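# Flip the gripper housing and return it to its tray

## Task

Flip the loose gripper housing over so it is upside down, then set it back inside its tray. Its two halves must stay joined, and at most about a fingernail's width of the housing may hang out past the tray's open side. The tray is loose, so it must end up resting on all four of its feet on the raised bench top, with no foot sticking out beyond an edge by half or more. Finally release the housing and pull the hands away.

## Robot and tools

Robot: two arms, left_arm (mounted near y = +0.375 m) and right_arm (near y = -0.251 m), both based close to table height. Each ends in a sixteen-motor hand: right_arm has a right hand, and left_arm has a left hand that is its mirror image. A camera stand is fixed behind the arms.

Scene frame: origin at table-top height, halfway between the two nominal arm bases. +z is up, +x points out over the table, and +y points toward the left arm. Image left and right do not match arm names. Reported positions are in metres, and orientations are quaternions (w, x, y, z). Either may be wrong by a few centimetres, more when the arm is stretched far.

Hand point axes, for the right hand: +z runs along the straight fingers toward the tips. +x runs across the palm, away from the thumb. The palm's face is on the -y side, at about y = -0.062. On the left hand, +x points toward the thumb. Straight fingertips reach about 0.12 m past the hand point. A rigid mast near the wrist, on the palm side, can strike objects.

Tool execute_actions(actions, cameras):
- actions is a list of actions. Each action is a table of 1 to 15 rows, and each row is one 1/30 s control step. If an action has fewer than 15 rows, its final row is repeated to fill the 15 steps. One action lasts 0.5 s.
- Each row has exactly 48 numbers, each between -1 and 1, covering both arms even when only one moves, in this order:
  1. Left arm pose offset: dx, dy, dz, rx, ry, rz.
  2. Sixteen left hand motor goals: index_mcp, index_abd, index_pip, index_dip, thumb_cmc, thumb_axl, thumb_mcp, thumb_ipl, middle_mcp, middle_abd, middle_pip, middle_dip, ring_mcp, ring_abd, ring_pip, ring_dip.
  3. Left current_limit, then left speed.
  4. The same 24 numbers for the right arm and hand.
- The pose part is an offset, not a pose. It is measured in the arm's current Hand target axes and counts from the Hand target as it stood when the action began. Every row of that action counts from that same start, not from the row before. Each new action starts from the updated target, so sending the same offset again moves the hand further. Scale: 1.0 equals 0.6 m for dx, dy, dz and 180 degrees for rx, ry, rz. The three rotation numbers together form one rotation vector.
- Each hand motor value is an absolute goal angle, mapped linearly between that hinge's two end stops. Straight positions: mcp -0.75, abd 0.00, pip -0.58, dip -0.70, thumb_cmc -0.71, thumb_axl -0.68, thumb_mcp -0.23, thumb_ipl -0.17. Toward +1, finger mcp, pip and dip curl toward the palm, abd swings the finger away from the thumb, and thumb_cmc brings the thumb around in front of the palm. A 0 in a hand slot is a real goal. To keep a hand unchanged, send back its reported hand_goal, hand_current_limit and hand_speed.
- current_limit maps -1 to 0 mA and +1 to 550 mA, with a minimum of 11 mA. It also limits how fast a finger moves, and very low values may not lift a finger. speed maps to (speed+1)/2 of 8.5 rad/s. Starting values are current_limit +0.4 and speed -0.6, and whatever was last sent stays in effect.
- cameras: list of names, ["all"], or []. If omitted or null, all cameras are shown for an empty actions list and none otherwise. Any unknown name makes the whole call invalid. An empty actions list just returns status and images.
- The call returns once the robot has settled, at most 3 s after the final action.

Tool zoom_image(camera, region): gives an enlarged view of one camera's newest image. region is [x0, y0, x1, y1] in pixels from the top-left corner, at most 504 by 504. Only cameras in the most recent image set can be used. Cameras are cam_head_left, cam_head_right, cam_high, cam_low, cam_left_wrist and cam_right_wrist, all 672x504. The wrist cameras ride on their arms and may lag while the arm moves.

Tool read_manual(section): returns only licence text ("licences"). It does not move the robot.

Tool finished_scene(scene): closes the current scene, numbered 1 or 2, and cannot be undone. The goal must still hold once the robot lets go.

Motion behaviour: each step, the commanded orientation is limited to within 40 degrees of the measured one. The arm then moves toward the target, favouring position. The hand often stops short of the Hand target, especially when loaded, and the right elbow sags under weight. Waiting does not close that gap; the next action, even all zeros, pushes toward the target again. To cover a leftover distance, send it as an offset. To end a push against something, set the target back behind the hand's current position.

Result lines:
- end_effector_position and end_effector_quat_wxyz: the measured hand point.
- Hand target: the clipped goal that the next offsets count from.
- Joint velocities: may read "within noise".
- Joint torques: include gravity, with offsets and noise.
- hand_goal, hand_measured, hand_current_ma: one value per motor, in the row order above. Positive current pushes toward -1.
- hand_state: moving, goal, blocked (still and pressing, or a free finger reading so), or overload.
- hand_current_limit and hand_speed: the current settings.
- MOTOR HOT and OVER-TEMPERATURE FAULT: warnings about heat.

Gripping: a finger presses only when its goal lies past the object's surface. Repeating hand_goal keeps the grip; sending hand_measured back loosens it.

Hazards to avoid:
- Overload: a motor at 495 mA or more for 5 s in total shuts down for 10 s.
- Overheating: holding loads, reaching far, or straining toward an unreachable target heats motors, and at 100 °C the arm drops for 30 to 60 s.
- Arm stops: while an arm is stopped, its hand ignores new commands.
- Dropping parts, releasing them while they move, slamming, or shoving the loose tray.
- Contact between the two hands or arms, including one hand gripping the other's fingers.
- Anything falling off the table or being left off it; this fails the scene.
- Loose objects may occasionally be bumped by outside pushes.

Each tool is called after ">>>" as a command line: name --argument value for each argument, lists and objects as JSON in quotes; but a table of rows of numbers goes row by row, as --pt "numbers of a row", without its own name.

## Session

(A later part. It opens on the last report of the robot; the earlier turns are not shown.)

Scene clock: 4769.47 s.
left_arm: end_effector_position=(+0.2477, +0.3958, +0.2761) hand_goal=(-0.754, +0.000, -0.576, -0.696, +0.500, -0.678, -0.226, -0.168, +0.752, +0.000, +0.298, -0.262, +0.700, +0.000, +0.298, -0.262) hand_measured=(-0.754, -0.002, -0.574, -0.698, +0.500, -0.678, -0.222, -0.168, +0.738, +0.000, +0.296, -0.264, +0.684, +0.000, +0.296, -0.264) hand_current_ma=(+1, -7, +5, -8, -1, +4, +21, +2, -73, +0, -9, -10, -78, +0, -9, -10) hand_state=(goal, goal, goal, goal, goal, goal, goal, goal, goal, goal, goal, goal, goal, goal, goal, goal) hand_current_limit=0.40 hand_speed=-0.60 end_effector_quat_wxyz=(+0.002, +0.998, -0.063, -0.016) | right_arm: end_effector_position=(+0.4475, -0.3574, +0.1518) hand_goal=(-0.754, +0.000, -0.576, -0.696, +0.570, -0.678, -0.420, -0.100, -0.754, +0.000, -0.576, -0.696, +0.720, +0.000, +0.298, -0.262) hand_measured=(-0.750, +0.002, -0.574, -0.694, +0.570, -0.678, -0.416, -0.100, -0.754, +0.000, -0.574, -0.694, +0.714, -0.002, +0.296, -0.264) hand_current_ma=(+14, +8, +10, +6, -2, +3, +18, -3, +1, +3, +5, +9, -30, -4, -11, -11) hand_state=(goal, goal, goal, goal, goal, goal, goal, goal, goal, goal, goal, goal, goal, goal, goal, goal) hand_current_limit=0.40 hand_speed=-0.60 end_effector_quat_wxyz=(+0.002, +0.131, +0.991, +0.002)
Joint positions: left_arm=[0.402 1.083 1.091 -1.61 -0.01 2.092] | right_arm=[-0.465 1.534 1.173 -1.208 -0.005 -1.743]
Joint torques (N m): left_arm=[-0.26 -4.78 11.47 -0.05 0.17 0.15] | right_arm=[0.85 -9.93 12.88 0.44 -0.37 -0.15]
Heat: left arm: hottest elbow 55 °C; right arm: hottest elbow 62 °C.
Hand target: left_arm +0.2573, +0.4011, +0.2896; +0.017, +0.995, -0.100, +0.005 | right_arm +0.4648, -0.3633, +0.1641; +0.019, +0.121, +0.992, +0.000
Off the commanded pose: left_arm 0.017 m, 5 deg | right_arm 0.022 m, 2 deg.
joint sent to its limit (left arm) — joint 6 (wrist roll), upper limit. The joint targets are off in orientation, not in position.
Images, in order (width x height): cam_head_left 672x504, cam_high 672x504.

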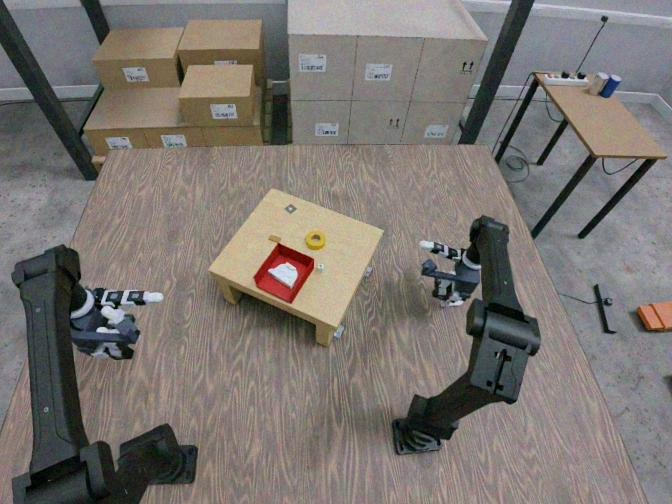

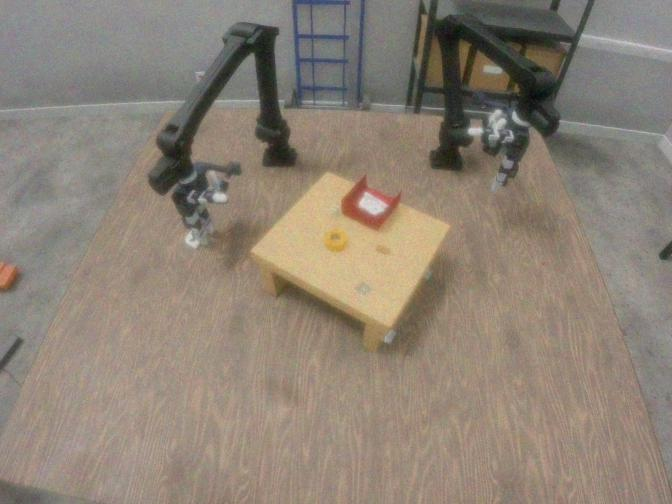

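>>> execute_actions --actions '[[[0,0,0,0,0,0,-0.754,0,-0.576,-0.696,0.5,-0.678,-0.226,-0.168,0.753,0,0.299,-0.261,0.70,0,0.299,-0.261,0.4,-0.6,0,0.03,-0.05,0,0,0,-0.754,0,-0.576,-0.696,0.57,-0.678,-0.42,-0.1,-0.754,0,-0.576,-0.696,0.72,0,0.299,-0.261,0.4,-0.6]],[[0,0,0,0,0,0,-0.754,0,-0.576,-0.696,0.5,-0.678,-0.226,-0.168,0.753,0,0.299,-0.261,0.70,0,0.299,-0.261,0.4,-0.6,0.05,0.05,-0.15,0,0,0,-0.754,0,-0.576,-0.696,0.57,-0.678,-0.42,-0.1,-0.754,0,-0.576,-0.696,0.72,0,0.299,-0.261,0.4,-0.6]]]' --cameras '["cam_head_left","cam_high"]'

>>> zoom_image --camera "cam_high" --region '[170, 200, 250, 270]'

>>> zoom_image --camera "cam_head_left" --region '[400, 250, 490, 340]'

Scene clock: 4785.30 s.
left_arm: end_effector_position=(+0.2477, +0.3958, +0.2761) hand_goal=(-0.754, +0.000, -0.576, -0.696, +0.500, -0.678, -0.226, -0.168, +0.752, +0.000, +0.298, -0.262, +0.700, +0.000, +0.298, -0.262) hand_measured=(-0.754, -0.002, -0.574, -0.698, +0.500, -0.678, -0.222, -0.168, +0.738, +0.000, +0.296, -0.264, +0.684, +0.000, +0.296, -0.264) hand_current_ma=(+1, -7, +5, -8, -1, +4, +21, +2, -73, +0, -9, -10, -78, +0, -9, -10) hand_state=(goal, goal, goal, goal, goal, goal, goal, goal, goal, goal, goal, goal, goal, goal, goal, goal) hand_current_limit=0.40 hand_speed=-0.60 end_effector_quat_wxyz=(+0.002, +0.998, -0.063, -0.016) | right_arm: end_effector_position=(+0.4305, -0.3064, +0.2713) hand_goal=(-0.754, +0.000, -0.576, -0.696, +0.570, -0.678, -0.420, -0.100, -0.754, +0.000, -0.576, -0.696, +0.720, +0.000, +0.298, -0.262) hand_measured=(-0.752, +0.002, -0.574, -0.694, +0.570, -0.678, -0.416, -0.100, -0.754, +0.000, -0.574, -0.694, +0.714, -0.002, +0.296, -0.264) hand_current_ma=(+8, +5, +9, +6, -2, +3, +18, -3, +1, +3, +5, +9, -30, -4, -11, -11) hand_state=(goal, goal, goal, goal, goal, goal, goal, goal, goal, goal, goal, goal, goal, goal, goal, goal) hand_current_limit=0.40 hand_speed=-0.60 end_effector_quat_wxyz=(+0.009, +0.119, +0.993, +0.002)
Joint positions: left_arm=[0.402 1.083 1.091 -1.61 -0.01 2.092] | right_arm=[-0.37 1.376 1.325 -1.503 -0.008 -1.673]
Joint torques (N m): left_arm=[-0.32 -4.95 11.32 0.01 0.18 0.15] | right_arm=[1.2 -8.59 12.94 0.1 -0.15 0.12]
Heat: left arm: hottest elbow 55 °C; right arm: hottest elbow 67 °C.
Hand target: left_arm +0.2573, +0.4011, +0.2896; +0.017, +0.995, -0.100, +0.005 | right_arm +0.4427, -0.3091, +0.2832; +0.019, +0.121, +0.992, +0.000
Off the commanded pose: left_arm 0.017 m, 5 deg | right_arm 0.017 m, 1 deg.
joint sent to its limit (left arm) — joint 6 (wrist roll), upper limit. The joint targets are off in orientation, not in position.
Images, in order (width x height): cam_head_left 672x504, cam_high 672x504.

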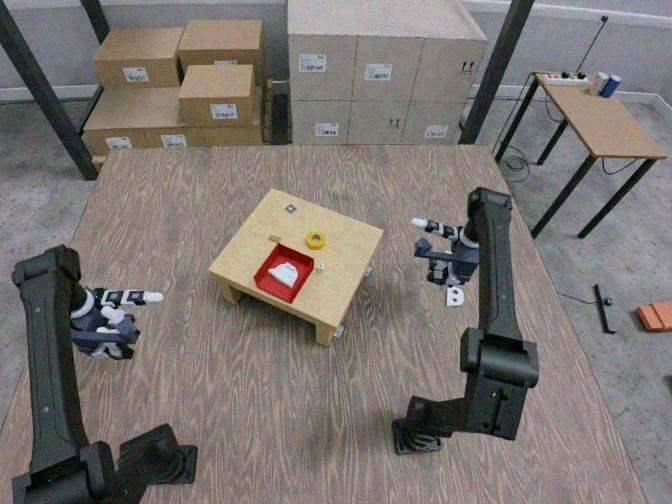

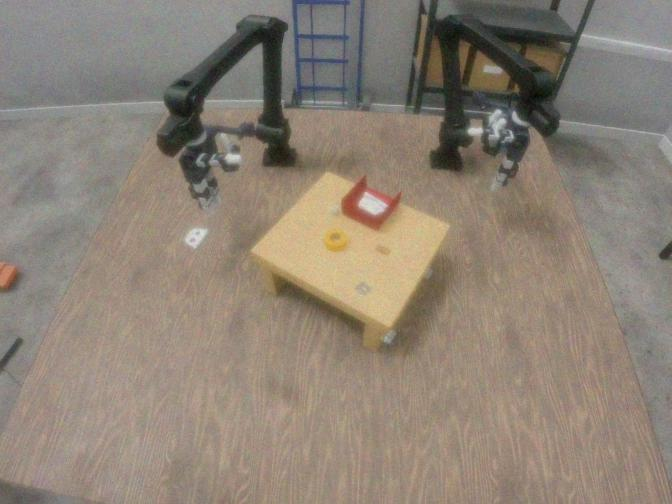

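Scaled by 6.300 from the camera's 672x504 image, which has a finer 960x720 frame.

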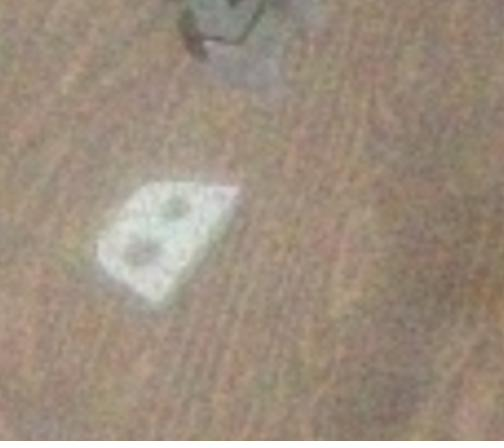

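Scaled by 5.600 from the camera's 672x504 image, which has a finer 960x720 frame.

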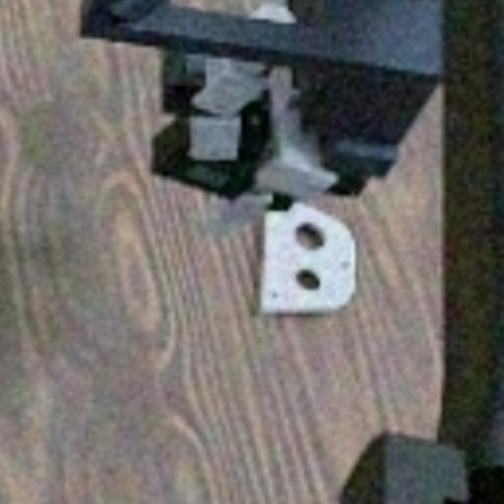

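>>> execute_actions --actions '[[[0,0,0,0,0,0,-0.754,0,-0.576,-0.696,0.5,-0.678,-0.226,-0.168,0.753,0,0.299,-0.261,0.70,0,0.299,-0.261,0.4,-0.6,0,-0.1215,0.0322,0.125,0,0,-0.3,0,-0.576,-0.696,0.57,-0.678,-0.42,-0.1,-0.1,0,-0.2,-0.5,0.72,0,0.299,-0.261,0.4,-0.6]],[[0,0,0,0,0,0,-0.754,0,-0.576,-0.696,0.5,-0.678,-0.226,-0.168,0.753,0,0.299,-0.261,0.70,0,0.299,-0.261,0.4,-0.6,0,-0.1215,0.0322,0.125,0,0,0.1,0,-0.576,-0.696,0.57,-0.678,-0.42,-0.1,0.4,0,0.299,-0.261,0.72,0,0.299,-0.261,0.4,-0.6]],[[0,0,0,0,0,0,-0.754,0,-0.576,-0.696,0.5,-0.678,-0.226,-0.168,0.753,0,0.299,-0.261,0.70,0,0.299,-0.261,0.4,-0.6,0,-0.1215,0.0322,0.125,0,0,0.38,0,-0.576,-0.696,0.57,-0.678,-0.42,-0.1,0.753,0,0.299,-0.261,0.72,0,0.299,-0.261,0.4,-0.6]],[[0,0,0,0,0,0,-0.754,0,-0.576,-0.696,0.5,-0.678,-0.226,-0.168,0.753,0,0.299,-0.261,0.70,0,0.299,-0.261,0.4,-0.6,0,-0.1215,0.0322,0.125,0,0,0.38,0,-0.576,-0.696,0.57,-0.678,-0.42,-0.1,0.753,0,0.299,-0.261,0.72,0,0.299,-0.261,0.4,-0.6]]]' --cameras '["cam_head_left","cam_high"]'

>>> zoom_image --camera "cam_high" --region '[130, 120, 270, 260]'

>>> zoom_image --camera "cam_head_left" --region '[400, 220, 520, 340]'

Scene clock: 4814.10 s.
left_arm: end_effector_position=(+0.2477, +0.3958, +0.2761) hand_goal=(-0.754, +0.000, -0.576, -0.696, +0.500, -0.678, -0.226, -0.168, +0.752, +0.000, +0.298, -0.262, +0.700, +0.000, +0.298, -0.262) hand_measured=(-0.754, -0.002, -0.574, -0.698, +0.500, -0.678, -0.222, -0.168, +0.738, +0.000, +0.296, -0.264, +0.684, +0.000, +0.296, -0.264) hand_current_ma=(+1, -7, +5, -8, -1, +4, +21, +2, -73, +0, -9, -10, -78, +0, -9, -10) hand_state=(goal, goal, goal, goal, goal, goal, goal, goal, goal, goal, goal, goal, goal, goal, goal, goal) hand_current_limit=0.40 hand_speed=-0.60 end_effector_quat_wxyz=(+0.002, +0.998, -0.063, -0.016) | right_arm: end_effector_position=(+0.3724, -0.5558, +0.3599) hand_goal=(+0.380, +0.000, -0.576, -0.696, +0.570, -0.678, -0.420, -0.100, +0.752, +0.000, +0.298, -0.262, +0.720, +0.000, +0.298, -0.262) hand_measured=(+0.380, +0.002, -0.574, -0.694, +0.570, -0.678, -0.416, -0.100, +0.740, +0.000, +0.290, -0.266, +0.714, -0.002, +0.296, -0.264) hand_current_ma=(-1, +5, +7, +6, -2, +3, +17, -3, -54, +3, -28, -13, -30, -4, -11, -11) hand_state=(goal, goal, goal, goal, goal, goal, goal, goal, goal, goal, goal, goal, goal, goal, goal, goal) hand_current_limit=0.40 hand_speed=-0.60 end_effector_quat_wxyz=(-0.106, +0.120, +0.706, -0.690)
Joint positions: left_arm=[0.402 1.083 1.091 -1.61 -0.01 2.092] | right_arm=[-0.359 1.37 1.325 -1.234 1.543 -1.846]
Joint torques (N m): left_arm=[-0.85 -4.6 11.41 -0.06 0.2 0.15] | right_arm=[1.32 -10.4 11.32 1.85 1.34 -0.16]
Heat: left arm: hottest elbow 55 °C; right arm: hottest elbow 73 °C.
Hand target: left_arm +0.2573, +0.4011, +0.2896; +0.017, +0.995, -0.100, +0.005 | right_arm +0.3770, -0.5597, +0.3705; -0.072, +0.099, +0.702, -0.702
Off the commanded pose: left_arm 0.017 m, 5 deg | right_arm 0.012 m, 5 deg.
joint sent to its limit (left arm) — joint 6 (wrist roll), upper limit. The joint targets are off in orientation, not in position.
Images, in order (width x height): cam_head_left 672x504, cam_high 672x504.

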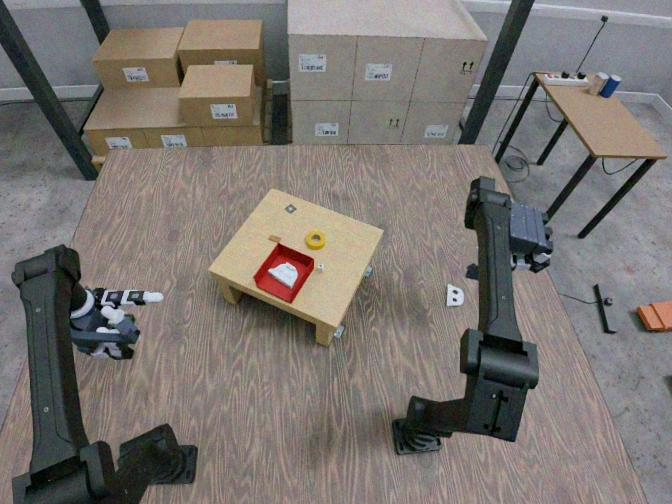

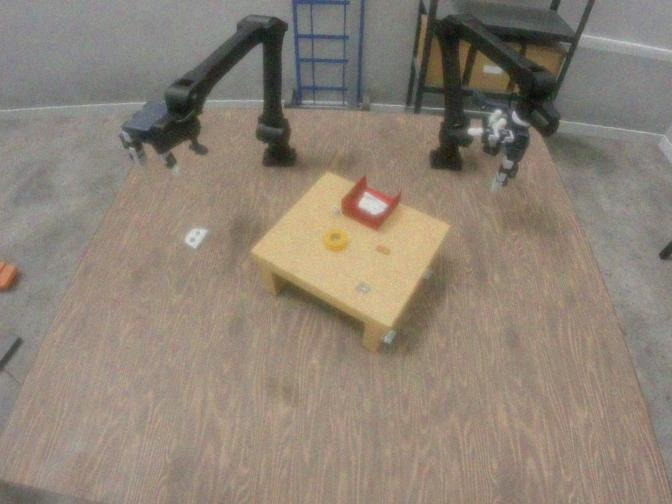

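Scaled by 3.600 from the camera's 672x504 image, which has a finer 960x720 frame.

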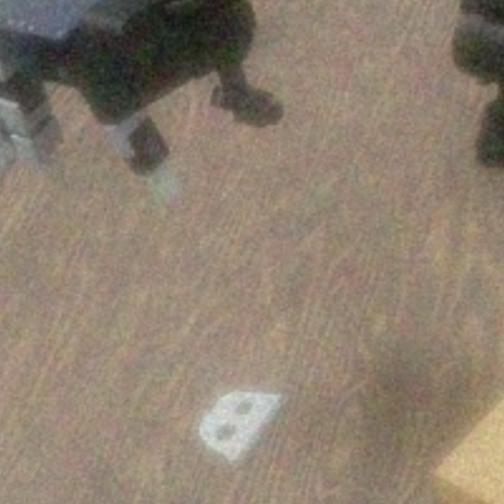

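Scaled by 4.200 from the camera's 672x504 image, which has a finer 960x720 frame.

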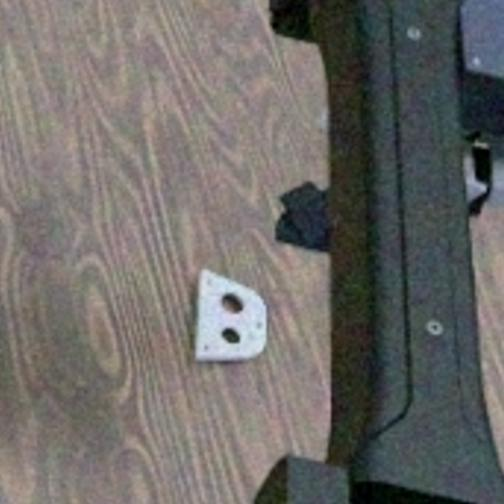

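>>> execute_actions --actions '[[[0,0,0,0,0,0,-0.754,0,-0.576,-0.696,0.5,-0.678,-0.226,-0.168,0.753,0,0.299,-0.261,0.70,0,0.299,-0.261,0.4,-0.6,-0.005,0.13,-0.03,0,0,0,0.38,0,-0.576,-0.696,0.57,-0.678,-0.42,-0.1,0.753,0,0.299,-0.261,0.72,0,0.299,-0.261,0.4,-0.7]],[[0,0,0,0,0,0,-0.754,0,-0.576,-0.696,0.5,-0.678,-0.226,-0.168,0.753,0,0.299,-0.261,0.70,0,0.299,-0.261,0.4,-0.6,0,0.13,-0.028,0,0,0,0.38,0,-0.576,-0.696,0.57,-0.678,-0.42,-0.1,0.753,0,0.299,-0.261,0.72,0,0.299,-0.261,0.4,-0.7]]]' --cameras '["cam_head_left","cam_high"]'

>>> zoom_image --camera "cam_high" --region '[130, 140, 250, 260]'

>>> zoom_image --camera "cam_head_left" --region '[400, 220, 520, 340]'

Scene clock: 4840.13 s.
left_arm: end_effector_position=(+0.2477, +0.3958, +0.2761) hand_goal=(-0.754, +0.000, -0.576, -0.696, +0.500, -0.678, -0.226, -0.168, +0.752, +0.000, +0.298, -0.262, +0.700, +0.000, +0.298, -0.262) hand_measured=(-0.754, -0.002, -0.574, -0.698, +0.500, -0.678, -0.222, -0.168, +0.738, +0.000, +0.296, -0.264, +0.684, +0.000, +0.296, -0.264) hand_current_ma=(+1, -7, +5, -8, -1, +4, +21, +2, -73, +0, -9, -10, -78, +0, -9, -10) hand_state=(goal, goal, goal, goal, goal, goal, goal, goal, goal, goal, goal, goal, goal, goal, goal, goal) hand_current_limit=0.40 hand_speed=-0.60 end_effector_quat_wxyz=(+0.002, +0.998, -0.063, -0.016) | right_arm: end_effector_position=(+0.3857, -0.5264, +0.2091) hand_goal=(+0.380, +0.000, -0.576, -0.696, +0.570, -0.678, -0.420, -0.100, +0.752, +0.000, +0.298, -0.262, +0.720, +0.000, +0.298, -0.262) hand_measured=(+0.380, +0.002, -0.574, -0.694, +0.570, -0.678, -0.416, -0.100, +0.742, +0.000, +0.292, -0.266, +0.714, -0.002, +0.296, -0.264) hand_current_ma=(+1, +4, +7, +6, -2, +3, +17, -3, -41, +3, -26, -13, -29, -4, -11, -11) hand_state=(goal, goal, goal, goal, goal, goal, goal, goal, goal, goal, goal, goal, goal, goal, goal, goal) hand_current_limit=0.40 hand_speed=-0.70 end_effector_quat_wxyz=(-0.088, +0.089, +0.708, -0.695)
Joint positions: left_arm=[0.402 1.083 1.091 -1.61 -0.01 2.092] | right_arm=[-0.283 1.485 1.038 -1.013 1.552 -1.683]
Joint torques (N m): left_arm=[-0.73 -5.01 11.41 -0.03 0.19 0.15] | right_arm=[1.49 -10.23 9.02 1.61 1.37 0.11]
Heat: left arm: hottest elbow 55 °C; right arm: hottest elbow 71 °C.
Hand target: left_arm +0.2573, +0.4011, +0.2896; +0.017, +0.995, -0.100, +0.005 | right_arm +0.3943, -0.5273, +0.2149; -0.072, +0.099, +0.702, -0.702
Off the commanded pose: left_arm 0.017 m, 5 deg | right_arm 0.011 m, 2 deg.
joint sent to its limit (left arm) — joint 6 (wrist roll), upper limit. The joint targets are off in orientation, not in position.
Images, in order (width x height): cam_head_left 672x504, cam_high 672x504.

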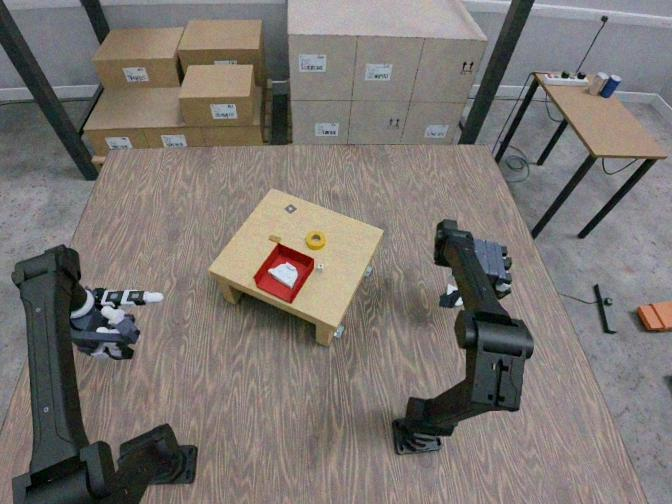

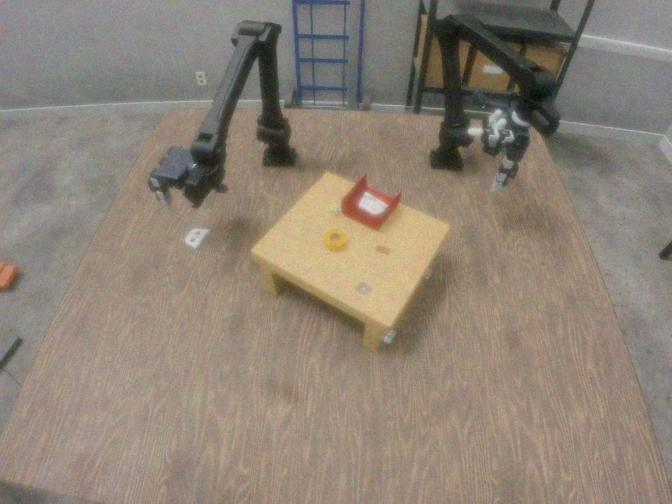

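Scaled by 4.200 from the camera's 672x504 image, which has a finer 960x720 frame.

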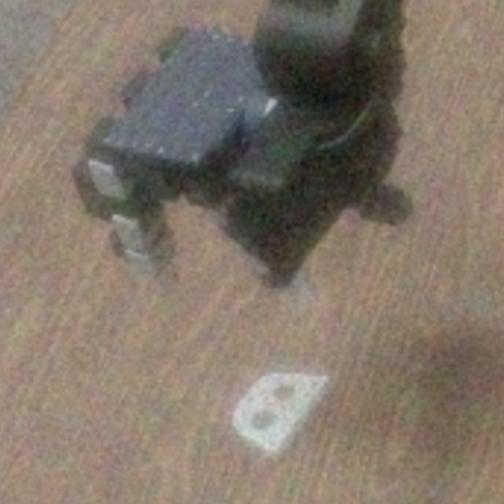

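Scaled by 4.200 from the camera's 672x504 image, which has a finer 960x720 frame.

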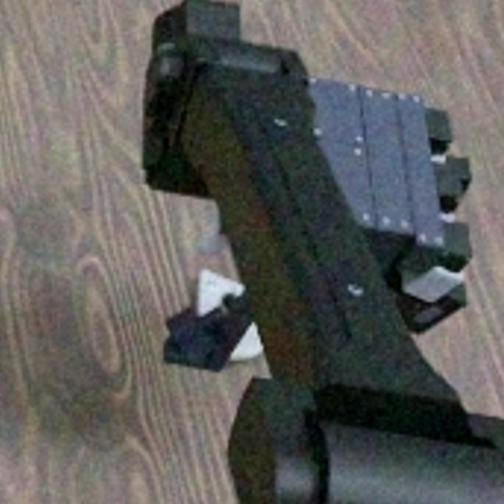

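>>> execute_actions --actions '[[[0,0,0,0,0,0,-0.754,0,-0.576,-0.696,0.5,-0.678,-0.226,-0.168,0.753,0,0.299,-0.261,0.70,0,0.299,-0.261,0.4,-0.6,0,0.12,0,0,0,0,0.38,0,-0.576,-0.696,0.57,-0.678,-0.42,-0.1,0.753,0,0.299,-0.261,0.72,0,0.299,-0.261,0.4,-0.7]]]' --cameras '["cam_head_left","cam_head_right","cam_high"]'

>>> zoom_image --camera "cam_high" --region '[150, 170, 250, 270]'

>>> zoom_image --camera "cam_head_left" --region '[410, 240, 500, 330]'

>>> zoom_image --camera "cam_head_right" --region '[410, 240, 520, 350]'

Scene clock: 4859.83 s.
left_arm: end_effector_position=(+0.2477, +0.3958, +0.2761) hand_goal=(-0.754, +0.000, -0.576, -0.696, +0.500, -0.678, -0.226, -0.168, +0.752, +0.000, +0.298, -0.262, +0.700, +0.000, +0.298, -0.262) hand_measured=(-0.754, -0.002, -0.574, -0.698, +0.500, -0.678, -0.222, -0.168, +0.738, +0.000, +0.296, -0.264, +0.684, +0.000, +0.296, -0.264) hand_current_ma=(+1, -7, +5, -8, -1, +4, +21, +2, -73, +0, -9, -10, -78, +0, -9, -10) hand_state=(goal, goal, goal, goal, goal, goal, goal, goal, goal, goal, goal, goal, goal, goal, goal, goal) hand_current_limit=0.40 hand_speed=-0.60 end_effector_quat_wxyz=(+0.002, +0.998, -0.063, -0.016) | right_arm: end_effector_position=(+0.3874, -0.5261, +0.1371) hand_goal=(+0.380, +0.000, -0.576, -0.696, +0.570, -0.678, -0.420, -0.100, +0.752, +0.000, +0.298, -0.262, +0.720, +0.000, +0.298, -0.262) hand_measured=(+0.380, +0.002, -0.574, -0.694, +0.570, -0.678, -0.416, -0.100, +0.742, +0.000, +0.292, -0.266, +0.714, -0.002, +0.296, -0.264) hand_current_ma=(+1, +4, +7, +6, -2, +3, +17, -3, -41, +3, -26, -13, -29, -4, -11, -11) hand_state=(goal, goal, goal, goal, goal, goal, goal, goal, goal, goal, goal, goal, goal, goal, goal, goal) hand_current_limit=0.40 hand_speed=-0.70 end_effector_quat_wxyz=(-0.089, +0.088, +0.708, -0.695)
Joint positions: left_arm=[0.402 1.083 1.091 -1.61 -0.01 2.092] | right_arm=[-0.282 1.609 0.965 -0.901 1.554 -1.599]
Joint torques (N m): left_arm=[-0.44 -4.84 11.36 -0.01 0.18 0.17] | right_arm=[1.67 -11.81 8.34 1.62 1.31 0.14]
Heat: left arm: hottest elbow 55 °C; right arm: hottest elbow 67 °C.
Hand target: left_arm +0.2573, +0.4011, +0.2896; +0.017, +0.995, -0.100, +0.005 | right_arm +0.3971, -0.5276, +0.1429; -0.072, +0.099, +0.702, -0.702
Off the commanded pose: left_arm 0.017 m, 5 deg | right_arm 0.011 m, 2 deg.
joint sent to its limit (left arm) — joint 6 (wrist roll), upper limit. The joint targets are off in orientation, not in position.
Images, in order (width x height): cam_head_left 672x504, cam_head_right 672x504, cam_high 672x504.

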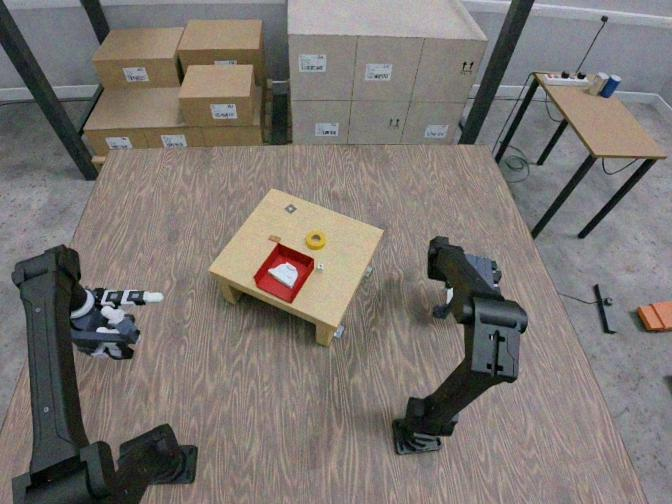

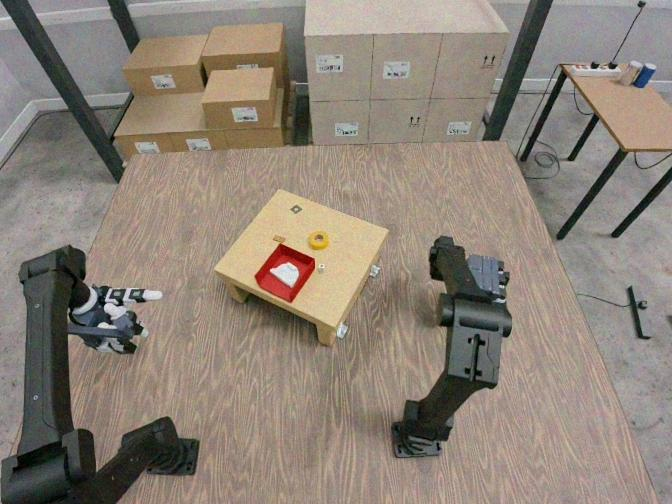

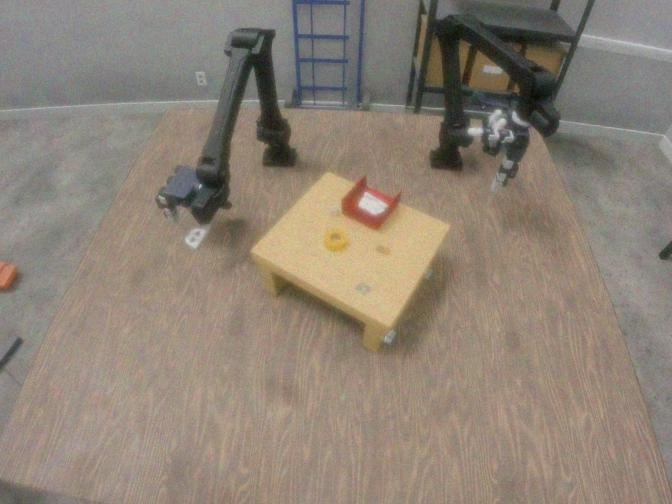

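Scaled by 5.040 from the camera's 672x504 image, which has a finer 960x720 frame.

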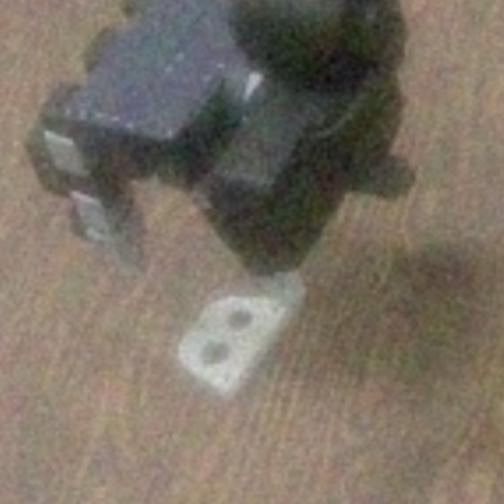

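Scaled by 5.600 from the camera's 672x504 image, which has a finer 960x720 frame.

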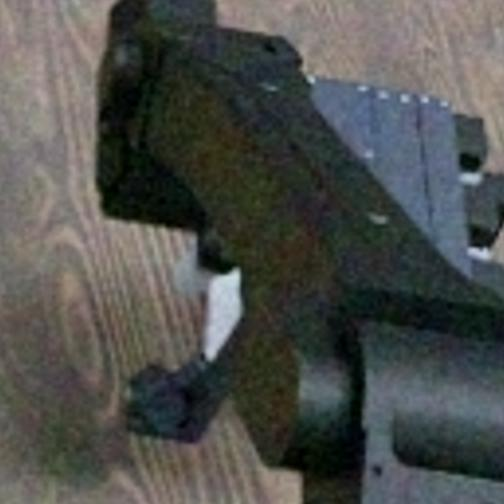

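Scaled by 4.582 from the camera's 672x504 image, which has a finer 960x720 frame.

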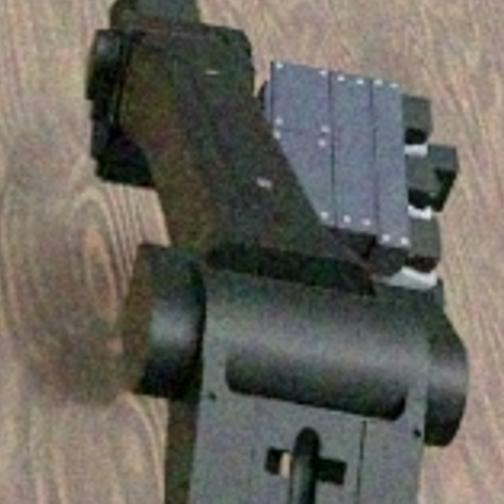

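>>> execute_actions --actions '[[[0,0,0,0,0,0,-0.754,0,-0.576,-0.696,0.5,-0.678,-0.226,-0.168,0.753,0,0.299,-0.261,0.70,0,0.299,-0.261,0.4,-0.6,0,0.015,-0.029,0,0,0,0.38,0,-0.576,-0.696,0.57,-0.678,-0.42,-0.1,0.753,0,0.299,-0.261,0.72,0,0.299,-0.261,0.4,-0.7]]]' --cameras '["cam_head_left","cam_high"]'

>>> zoom_image --camera "cam_high" --region '[150, 170, 250, 270]'

Scene clock: 4873.10 s.
left_arm: end_effector_position=(+0.2477, +0.3958, +0.2761) hand_goal=(-0.754, +0.000, -0.576, -0.696, +0.500, -0.678, -0.226, -0.168, +0.752, +0.000, +0.298, -0.262, +0.700, +0.000, +0.298, -0.262) hand_measured=(-0.754, -0.002, -0.574, -0.698, +0.500, -0.678, -0.222, -0.168, +0.738, +0.000, +0.296, -0.264, +0.684, +0.000, +0.296, -0.264) hand_current_ma=(+1, -7, +5, -8, -1, +4, +21, +2, -73, +0, -9, -10, -78, +0, -9, -10) hand_state=(goal, goal, goal, goal, goal, goal, goal, goal, goal, goal, goal, goal, goal, goal, goal, goal) hand_current_limit=0.40 hand_speed=-0.60 end_effector_quat_wxyz=(+0.002, +0.998, -0.063, -0.016) | right_arm: end_effector_position=(+0.3976, -0.5117, +0.1359) hand_goal=(+0.380, +0.000, -0.576, -0.696, +0.570, -0.678, -0.420, -0.100, +0.752, +0.000, +0.298, -0.262, +0.720, +0.000, +0.298, -0.262) hand_measured=(+0.380, +0.002, -0.574, -0.694, +0.570, -0.678, -0.416, -0.100, +0.742, +0.000, +0.292, -0.266, +0.714, -0.002, +0.296, -0.264) hand_current_ma=(+2, +4, +7, +6, -2, +3, +17, -3, -41, +3, -26, -13, -29, -4, -11, -11) hand_state=(goal, goal, goal, goal, goal, goal, goal, goal, goal, goal, goal, goal, goal, goal, goal, goal) hand_current_limit=0.40 hand_speed=-0.70 end_effector_quat_wxyz=(-0.068, +0.083, +0.708, -0.698)
Joint positions: left_arm=[0.402 1.083 1.091 -1.61 -0.01 2.092] | right_arm=[-0.244 1.609 0.959 -0.901 1.554 -1.571]
Joint torques (N m): left_arm=[-0.5 -4.84 11.38 -0.09 0.2 0.15] | right_arm=[1.73 -11.22 7.16 0.96 1.05 0.13]
Heat: left arm: hottest elbow 55 °C; right arm: hottest elbow 64 °C.
Hand target: left_arm +0.2573, +0.4011, +0.2896; +0.017, +0.995, -0.100, +0.005 | right_arm +0.4016, -0.5108, +0.1340; -0.072, +0.099, +0.702, -0.702
Off the commanded pose: left_arm 0.017 m, 5 deg | right_arm 0.004 m, 2 deg.
joint sent to its limit (left arm) — joint 6 (wrist roll), upper limit. The joint targets are off in orientation, not in position.
Images, in order (width x height): cam_head_left 672x504, cam_high 672x504.

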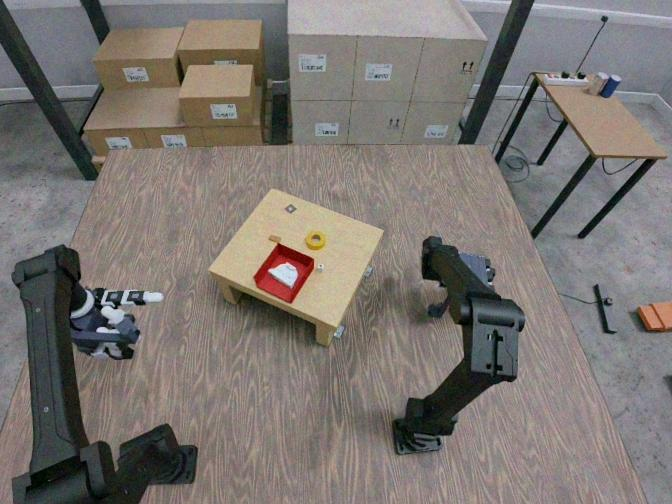

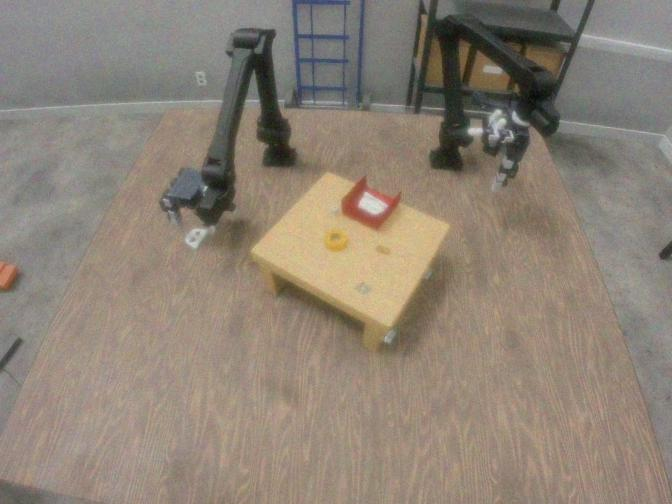

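Scaled by 5.040 from the camera's 672x504 image, which has a finer 960x720 frame.

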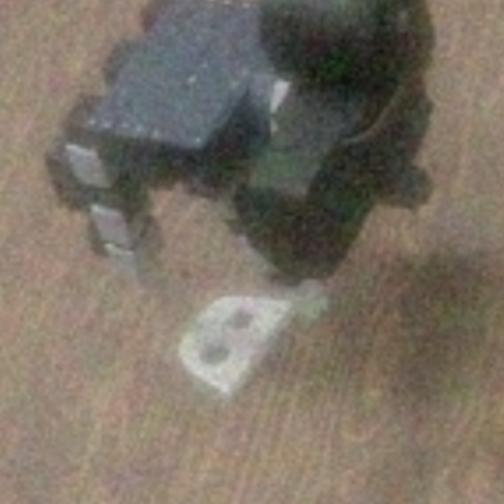

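>>> execute_actions --actions '[[[0,0,0,0,0,0,-0.754,0,-0.576,-0.696,0.5,-0.678,-0.226,-0.168,0.753,0,0.299,-0.261,0.70,0,0.299,-0.261,0.4,-0.6,-0.014,0.055,0,0,0,0,0.38,0,-0.576,-0.696,0.57,-0.678,-0.42,-0.1,0.753,0,0.299,-0.261,0.72,0,0.299,-0.261,0.4,-0.8]]]' --cameras '["cam_head_left","cam_high"]'

>>> zoom_image --camera "cam_high" --region '[150, 170, 250, 270]'

>>> zoom_image --camera "cam_head_left" --region '[410, 240, 500, 330]'

Scene clock: 4884.43 s.
left_arm: end_effector_position=(+0.2477, +0.3958, +0.2761) hand_goal=(-0.754, +0.000, -0.576, -0.696, +0.500, -0.678, -0.226, -0.168, +0.752, +0.000, +0.298, -0.262, +0.700, +0.000, +0.298, -0.262) hand_measured=(-0.754, -0.002, -0.574, -0.698, +0.500, -0.678, -0.222, -0.168, +0.738, +0.000, +0.296, -0.264, +0.684, +0.000, +0.296, -0.264) hand_current_ma=(+1, -7, +5, -8, -1, +4, +21, +2, -73, +0, -9, -10, -78, +0, -9, -10) hand_state=(goal, goal, goal, goal, goal, goal, goal, goal, goal, goal, goal, goal, goal, goal, goal, goal) hand_current_limit=0.40 hand_speed=-0.60 end_effector_quat_wxyz=(+0.002, +0.998, -0.063, -0.016) | right_arm: end_effector_position=(+0.4032, -0.5129, +0.1006) hand_goal=(+0.380, +0.000, -0.576, -0.696, +0.570, -0.678, -0.420, -0.100, +0.752, +0.000, +0.298, -0.262, +0.720, +0.000, +0.298, -0.262) hand_measured=(+0.380, +0.002, -0.574, -0.694, +0.570, -0.678, -0.416, -0.100, +0.742, +0.000, +0.292, -0.266, +0.714, -0.002, +0.296, -0.264) hand_current_ma=(+2, +4, +7, +6, -2, +3, +17, -3, -41, +3, -26, -13, -29, -4, -11, -11) hand_state=(goal, goal, goal, goal, goal, goal, goal, goal, goal, goal, goal, goal, goal, goal, goal, goal) hand_current_limit=0.40 hand_speed=-0.80 end_effector_quat_wxyz=(-0.071, +0.081, +0.709, -0.697)
Joint positions: left_arm=[0.402 1.083 1.091 -1.61 -0.01 2.092] | right_arm=[-0.244 1.698 0.959 -0.878 1.554 -1.511]
Joint torques (N m): left_arm=[-0.38 -4.66 11.38 0.01 0.18 0.16] | right_arm=[1.9 -11.99 7.57 0.96 0.94 0.13]
Heat: left arm: hottest elbow 55 °C; right arm: hottest elbow 62 °C.
Hand target: left_arm +0.2573, +0.4011, +0.2896; +0.017, +0.995, -0.100, +0.005 | right_arm +0.4110, -0.5129, +0.1014; -0.072, +0.099, +0.702, -0.702
Off the commanded pose: left_arm 0.017 m, 5 deg | right_arm 0.008 m, 2 deg.
joint sent to its limit (left arm) — joint 6 (wrist roll), upper limit. The joint targets are off in orientation, not in position.
Images, in order (width x height): cam_head_left 672x504, cam_high 672x504.

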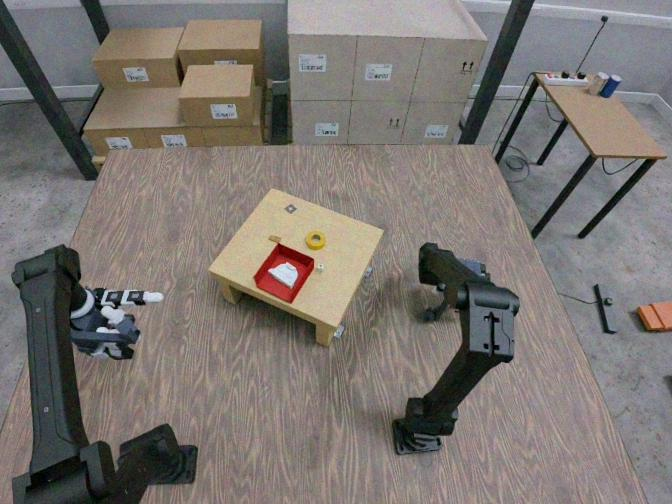

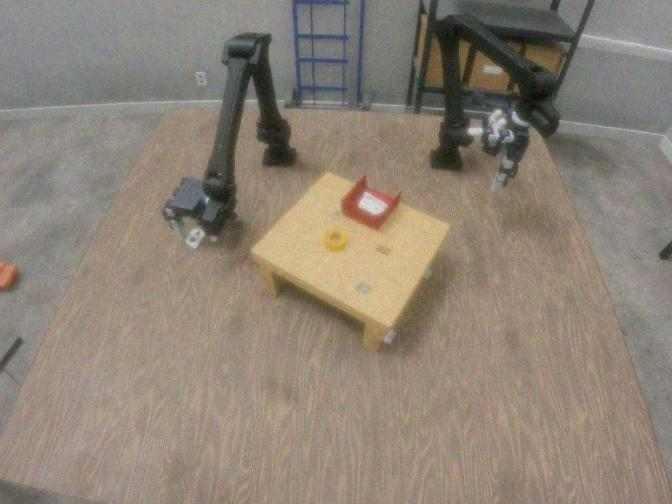

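Scaled by 5.040 from the camera's 672x504 image, which has a finer 960x720 frame.

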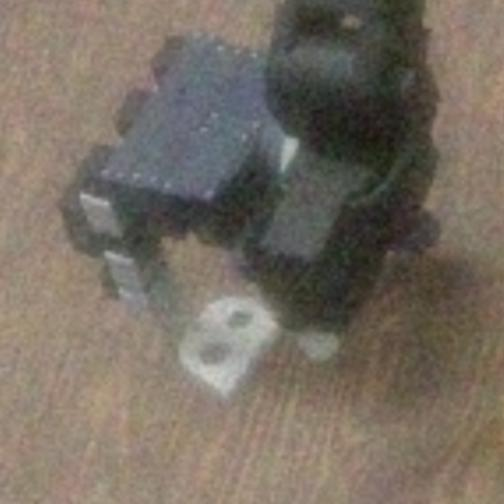

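Scaled by 5.600 from the camera's 672x504 image, which has a finer 960x720 frame.

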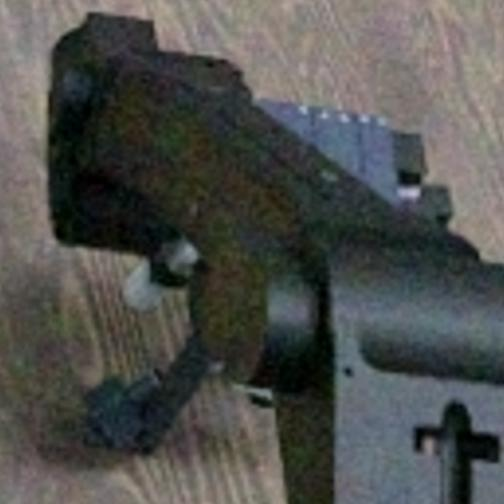

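>>> execute_actions --actions '[[[0,0,0,0,0,0,-0.754,0,-0.576,-0.696,0.5,-0.678,-0.226,-0.168,0.753,0,0.299,-0.261,0.70,0,0.299,-0.261,0.4,-0.6,0,0.018,0,0,0,0,0.38,0,-0.576,-0.696,0.57,-0.678,-0.42,-0.1,0.753,0,0.299,-0.261,0.72,0,0.299,-0.261,0.4,-0.8]],[[0,0,0,0,0,0,-0.754,0,-0.576,-0.696,0.5,-0.678,-0.226,-0.168,0.753,0,0.299,-0.261,0.70,0,0.299,-0.261,0.4,-0.6,0,0,0,0,0,0,0.42,0,-0.576,-0.696,0.57,-0.678,-0.36,-0.1,0.753,0,0.299,-0.261,0.72,0,0.299,-0.261,0.4,-0.85]],[[0,0,0,0,0,0,-0.754,0,-0.576,-0.696,0.5,-0.678,-0.226,-0.168,0.753,0,0.299,-0.261,0.70,0,0.299,-0.261,0.4,-0.6,0,0,0,0,0,0,0.46,0,-0.576,-0.696,0.57,-0.678,-0.31,-0.1,0.753,0,0.299,-0.261,0.72,0,0.299,-0.261,0.4,-0.85]],[[0,0,0,0,0,0,-0.754,0,-0.576,-0.696,0.5,-0.678,-0.226,-0.168,0.753,0,0.299,-0.261,0.70,0,0.299,-0.261,0.4,-0.6,0,0,0,0,0,0,0.5,0,-0.576,-0.696,0.57,-0.678,-0.27,-0.1,0.753,0,0.299,-0.261,0.72,0,0.299,-0.261,0.4,-0.85]]]' --cameras '["cam_head_left","cam_high"]'

>>> zoom_image --camera "cam_high" --region '[150, 170, 250, 270]'

Scene clock: 4900.80 s.
left_arm: end_effector_position=(+0.2477, +0.3958, +0.2761) hand_goal=(-0.754, +0.000, -0.576, -0.696, +0.500, -0.678, -0.226, -0.168, +0.752, +0.000, +0.298, -0.262, +0.700, +0.000, +0.298, -0.262) hand_measured=(-0.754, -0.002, -0.574, -0.698, +0.500, -0.678, -0.222, -0.168, +0.738, +0.000, +0.296, -0.264, +0.684, +0.000, +0.296, -0.264) hand_current_ma=(+1, -7, +5, -8, -1, +4, +21, +2, -73, +0, -9, -10, -78, +0, -9, -10) hand_state=(goal, goal, goal, goal, goal, goal, goal, goal, goal, goal, goal, goal, goal, goal, goal, goal) hand_current_limit=0.40 hand_speed=-0.60 end_effector_quat_wxyz=(+0.002, +0.998, -0.063, -0.016) | right_arm: end_effector_position=(+0.4045, -0.5132, +0.0927) hand_goal=(+0.500, +0.000, -0.576, -0.696, +0.570, -0.678, -0.270, -0.100, +0.752, +0.000, +0.298, -0.262, +0.720, +0.000, +0.298, -0.262) hand_measured=(+0.494, +0.002, -0.576, -0.694, +0.570, -0.678, -0.276, -0.100, +0.742, +0.000, +0.292, -0.266, +0.714, -0.002, +0.296, -0.264) hand_current_ma=(-22, +4, +1, +4, -2, +3, -30, -3, -41, +3, -26, -13, -29, -4, -11, -11) hand_state=(goal, goal, goal, goal, goal, goal, goal, goal, goal, goal, goal, goal, goal, goal, goal, goal) hand_current_limit=0.40 hand_speed=-0.85 end_effector_quat_wxyz=(-0.068, +0.084, +0.708, -0.698)
Joint positions: left_arm=[0.402 1.083 1.091 -1.61 -0.01 2.092] | right_arm=[-0.244 1.719 0.959 -0.878 1.554 -1.482]
Joint torques (N m): left_arm=[-0.32 -5.07 11.38 -0.02 0.19 0.16] | right_arm=[1.49 -11.05 7.53 0.55 0.91 0.18]
Heat: left arm: hottest elbow 55 °C; right arm: hottest elbow 59 °C.
Hand target: left_arm +0.2573, +0.4011, +0.2896; +0.017, +0.995, -0.100, +0.005 | right_arm +0.4114, -0.5130, +0.0905; -0.072, +0.099, +0.702, -0.702
Off the commanded pose: left_arm 0.017 m, 5 deg | right_arm 0.007 m, 2 deg.
joint sent to its limit (left arm) — joint 6 (wrist roll), upper limit. The joint targets are off in orientation, not in position.
Images, in order (width x height): cam_head_left 672x504, cam_high 672x504.

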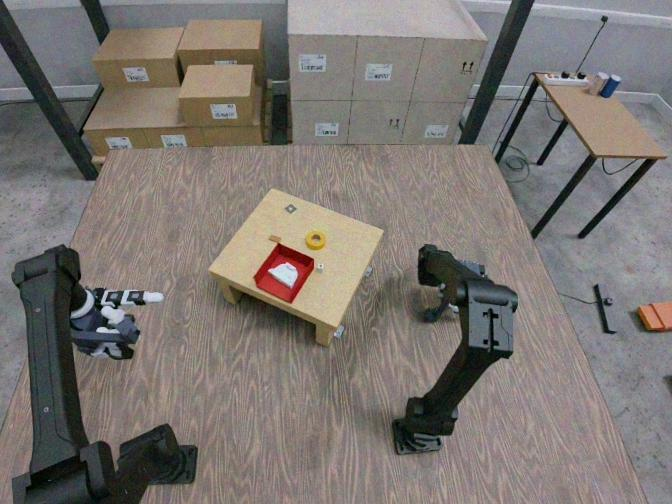

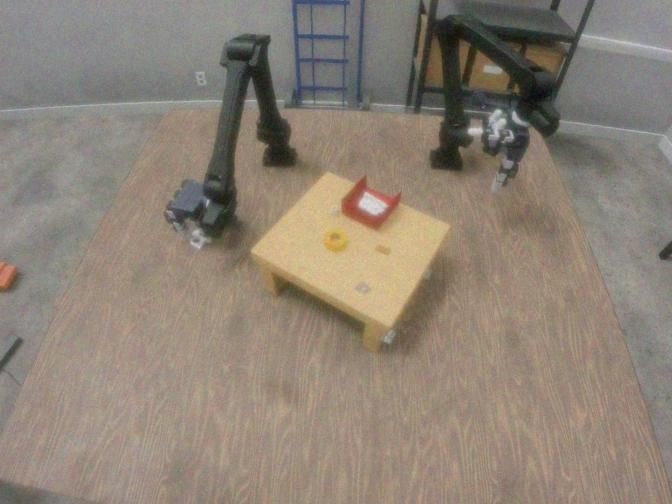

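Scaled by 5.040 from the camera's 672x504 image, which has a finer 960x720 frame.

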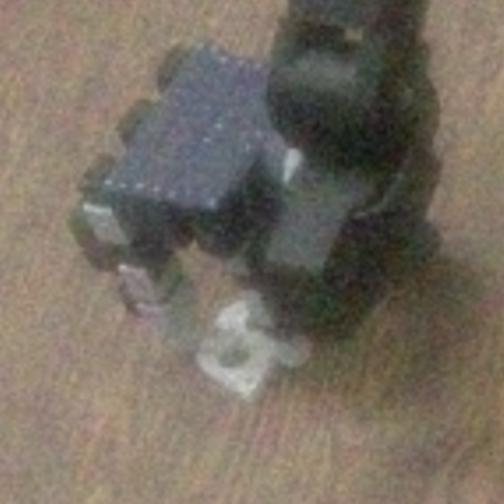

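>>> execute_actions --actions '[[[0,0,0,0,0,0,-0.754,0,-0.576,-0.696,0.5,-0.678,-0.226,-0.168,0.753,0,0.299,-0.261,0.70,0,0.299,-0.261,0.4,-0.6,0,0,0,0,0,0,0.53,0,-0.576,-0.696,0.57,-0.678,-0.24,-0.1,0.753,0,0.299,-0.261,0.72,0,0.299,-0.261,0.4,-0.85]],[[0,0,0,0,0,0,-0.754,0,-0.576,-0.696,0.5,-0.678,-0.226,-0.168,0.753,0,0.299,-0.261,0.70,0,0.299,-0.261,0.4,-0.6,0,0,0,0,0,0,0.56,0,-0.576,-0.696,0.57,-0.678,-0.2,-0.1,0.753,0,0.299,-0.261,0.72,0,0.299,-0.261,0.4,-0.85]]]'

Scene clock: 4907.33 s.
left_arm: end_effector_position=(+0.2477, +0.3958, +0.2761) hand_goal=(-0.754, +0.000, -0.576, -0.696, +0.500, -0.678, -0.226, -0.168, +0.752, +0.000, +0.298, -0.262, +0.700, +0.000, +0.298, -0.262) hand_measured=(-0.754, -0.002, -0.574, -0.698, +0.500, -0.678, -0.222, -0.168, +0.738, +0.000, +0.296, -0.264, +0.684, +0.000, +0.296, -0.264) hand_current_ma=(+1, -7, +5, -8, -1, +4, +21, +2, -73, +0, -9, -10, -78, +0, -9, -10) hand_state=(goal, goal, goal, goal, goal, goal, goal, goal, goal, goal, goal, goal, goal, goal, goal, goal) hand_current_limit=0.40 hand_speed=-0.60 end_effector_quat_wxyz=(+0.002, +0.998, -0.063, -0.016) | right_arm: end_effector_position=(+0.4049, -0.5133, +0.0928) hand_goal=(+0.560, +0.000, -0.576, -0.696, +0.570, -0.678, -0.200, -0.100, +0.752, +0.000, +0.298, -0.262, +0.720, +0.000, +0.298, -0.262) hand_measured=(+0.500, -0.002, -0.596, -0.704, +0.574, -0.678, -0.248, -0.112, +0.742, +0.000, +0.292, -0.266, +0.714, -0.002, +0.296, -0.264) hand_current_ma=(-286, -6, -87, -36, +19, +3, -283, -65, -41, +3, -26, -13, -29, -4, -11, -11) hand_state=(blocked, goal, blocked, goal, goal, goal, blocked, goal, goal, goal, goal, goal, goal, goal, goal, goal) hand_current_limit=0.40 hand_speed=-0.85 end_effector_quat_wxyz=(-0.066, +0.086, +0.708, -0.698)
Joint positions: left_arm=[0.402 1.083 1.091 -1.61 -0.01 2.092] | right_arm=[-0.244 1.719 0.959 -0.878 1.554 -1.478]
Joint torques (N m): left_arm=[-0.5 -4.89 11.4 -0.06 0.18 0.15] | right_arm=[1.9 -10.75 7.61 0.54 0.92 0.15]
Heat: left arm: hottest elbow 55 °C; right arm: hottest elbow 59 °C.
Hand target: left_arm +0.2573, +0.4011, +0.2896; +0.017, +0.995, -0.100, +0.005 | right_arm +0.4114, -0.5130, +0.0905; -0.072, +0.099, +0.702, -0.702
Off the commanded pose: left_arm 0.017 m, 5 deg | right_arm 0.007 m, 2 deg.
joint sent to its limit (left arm) — joint 6 (wrist roll), upper limit. The joint targets are off in orientation, not in position.


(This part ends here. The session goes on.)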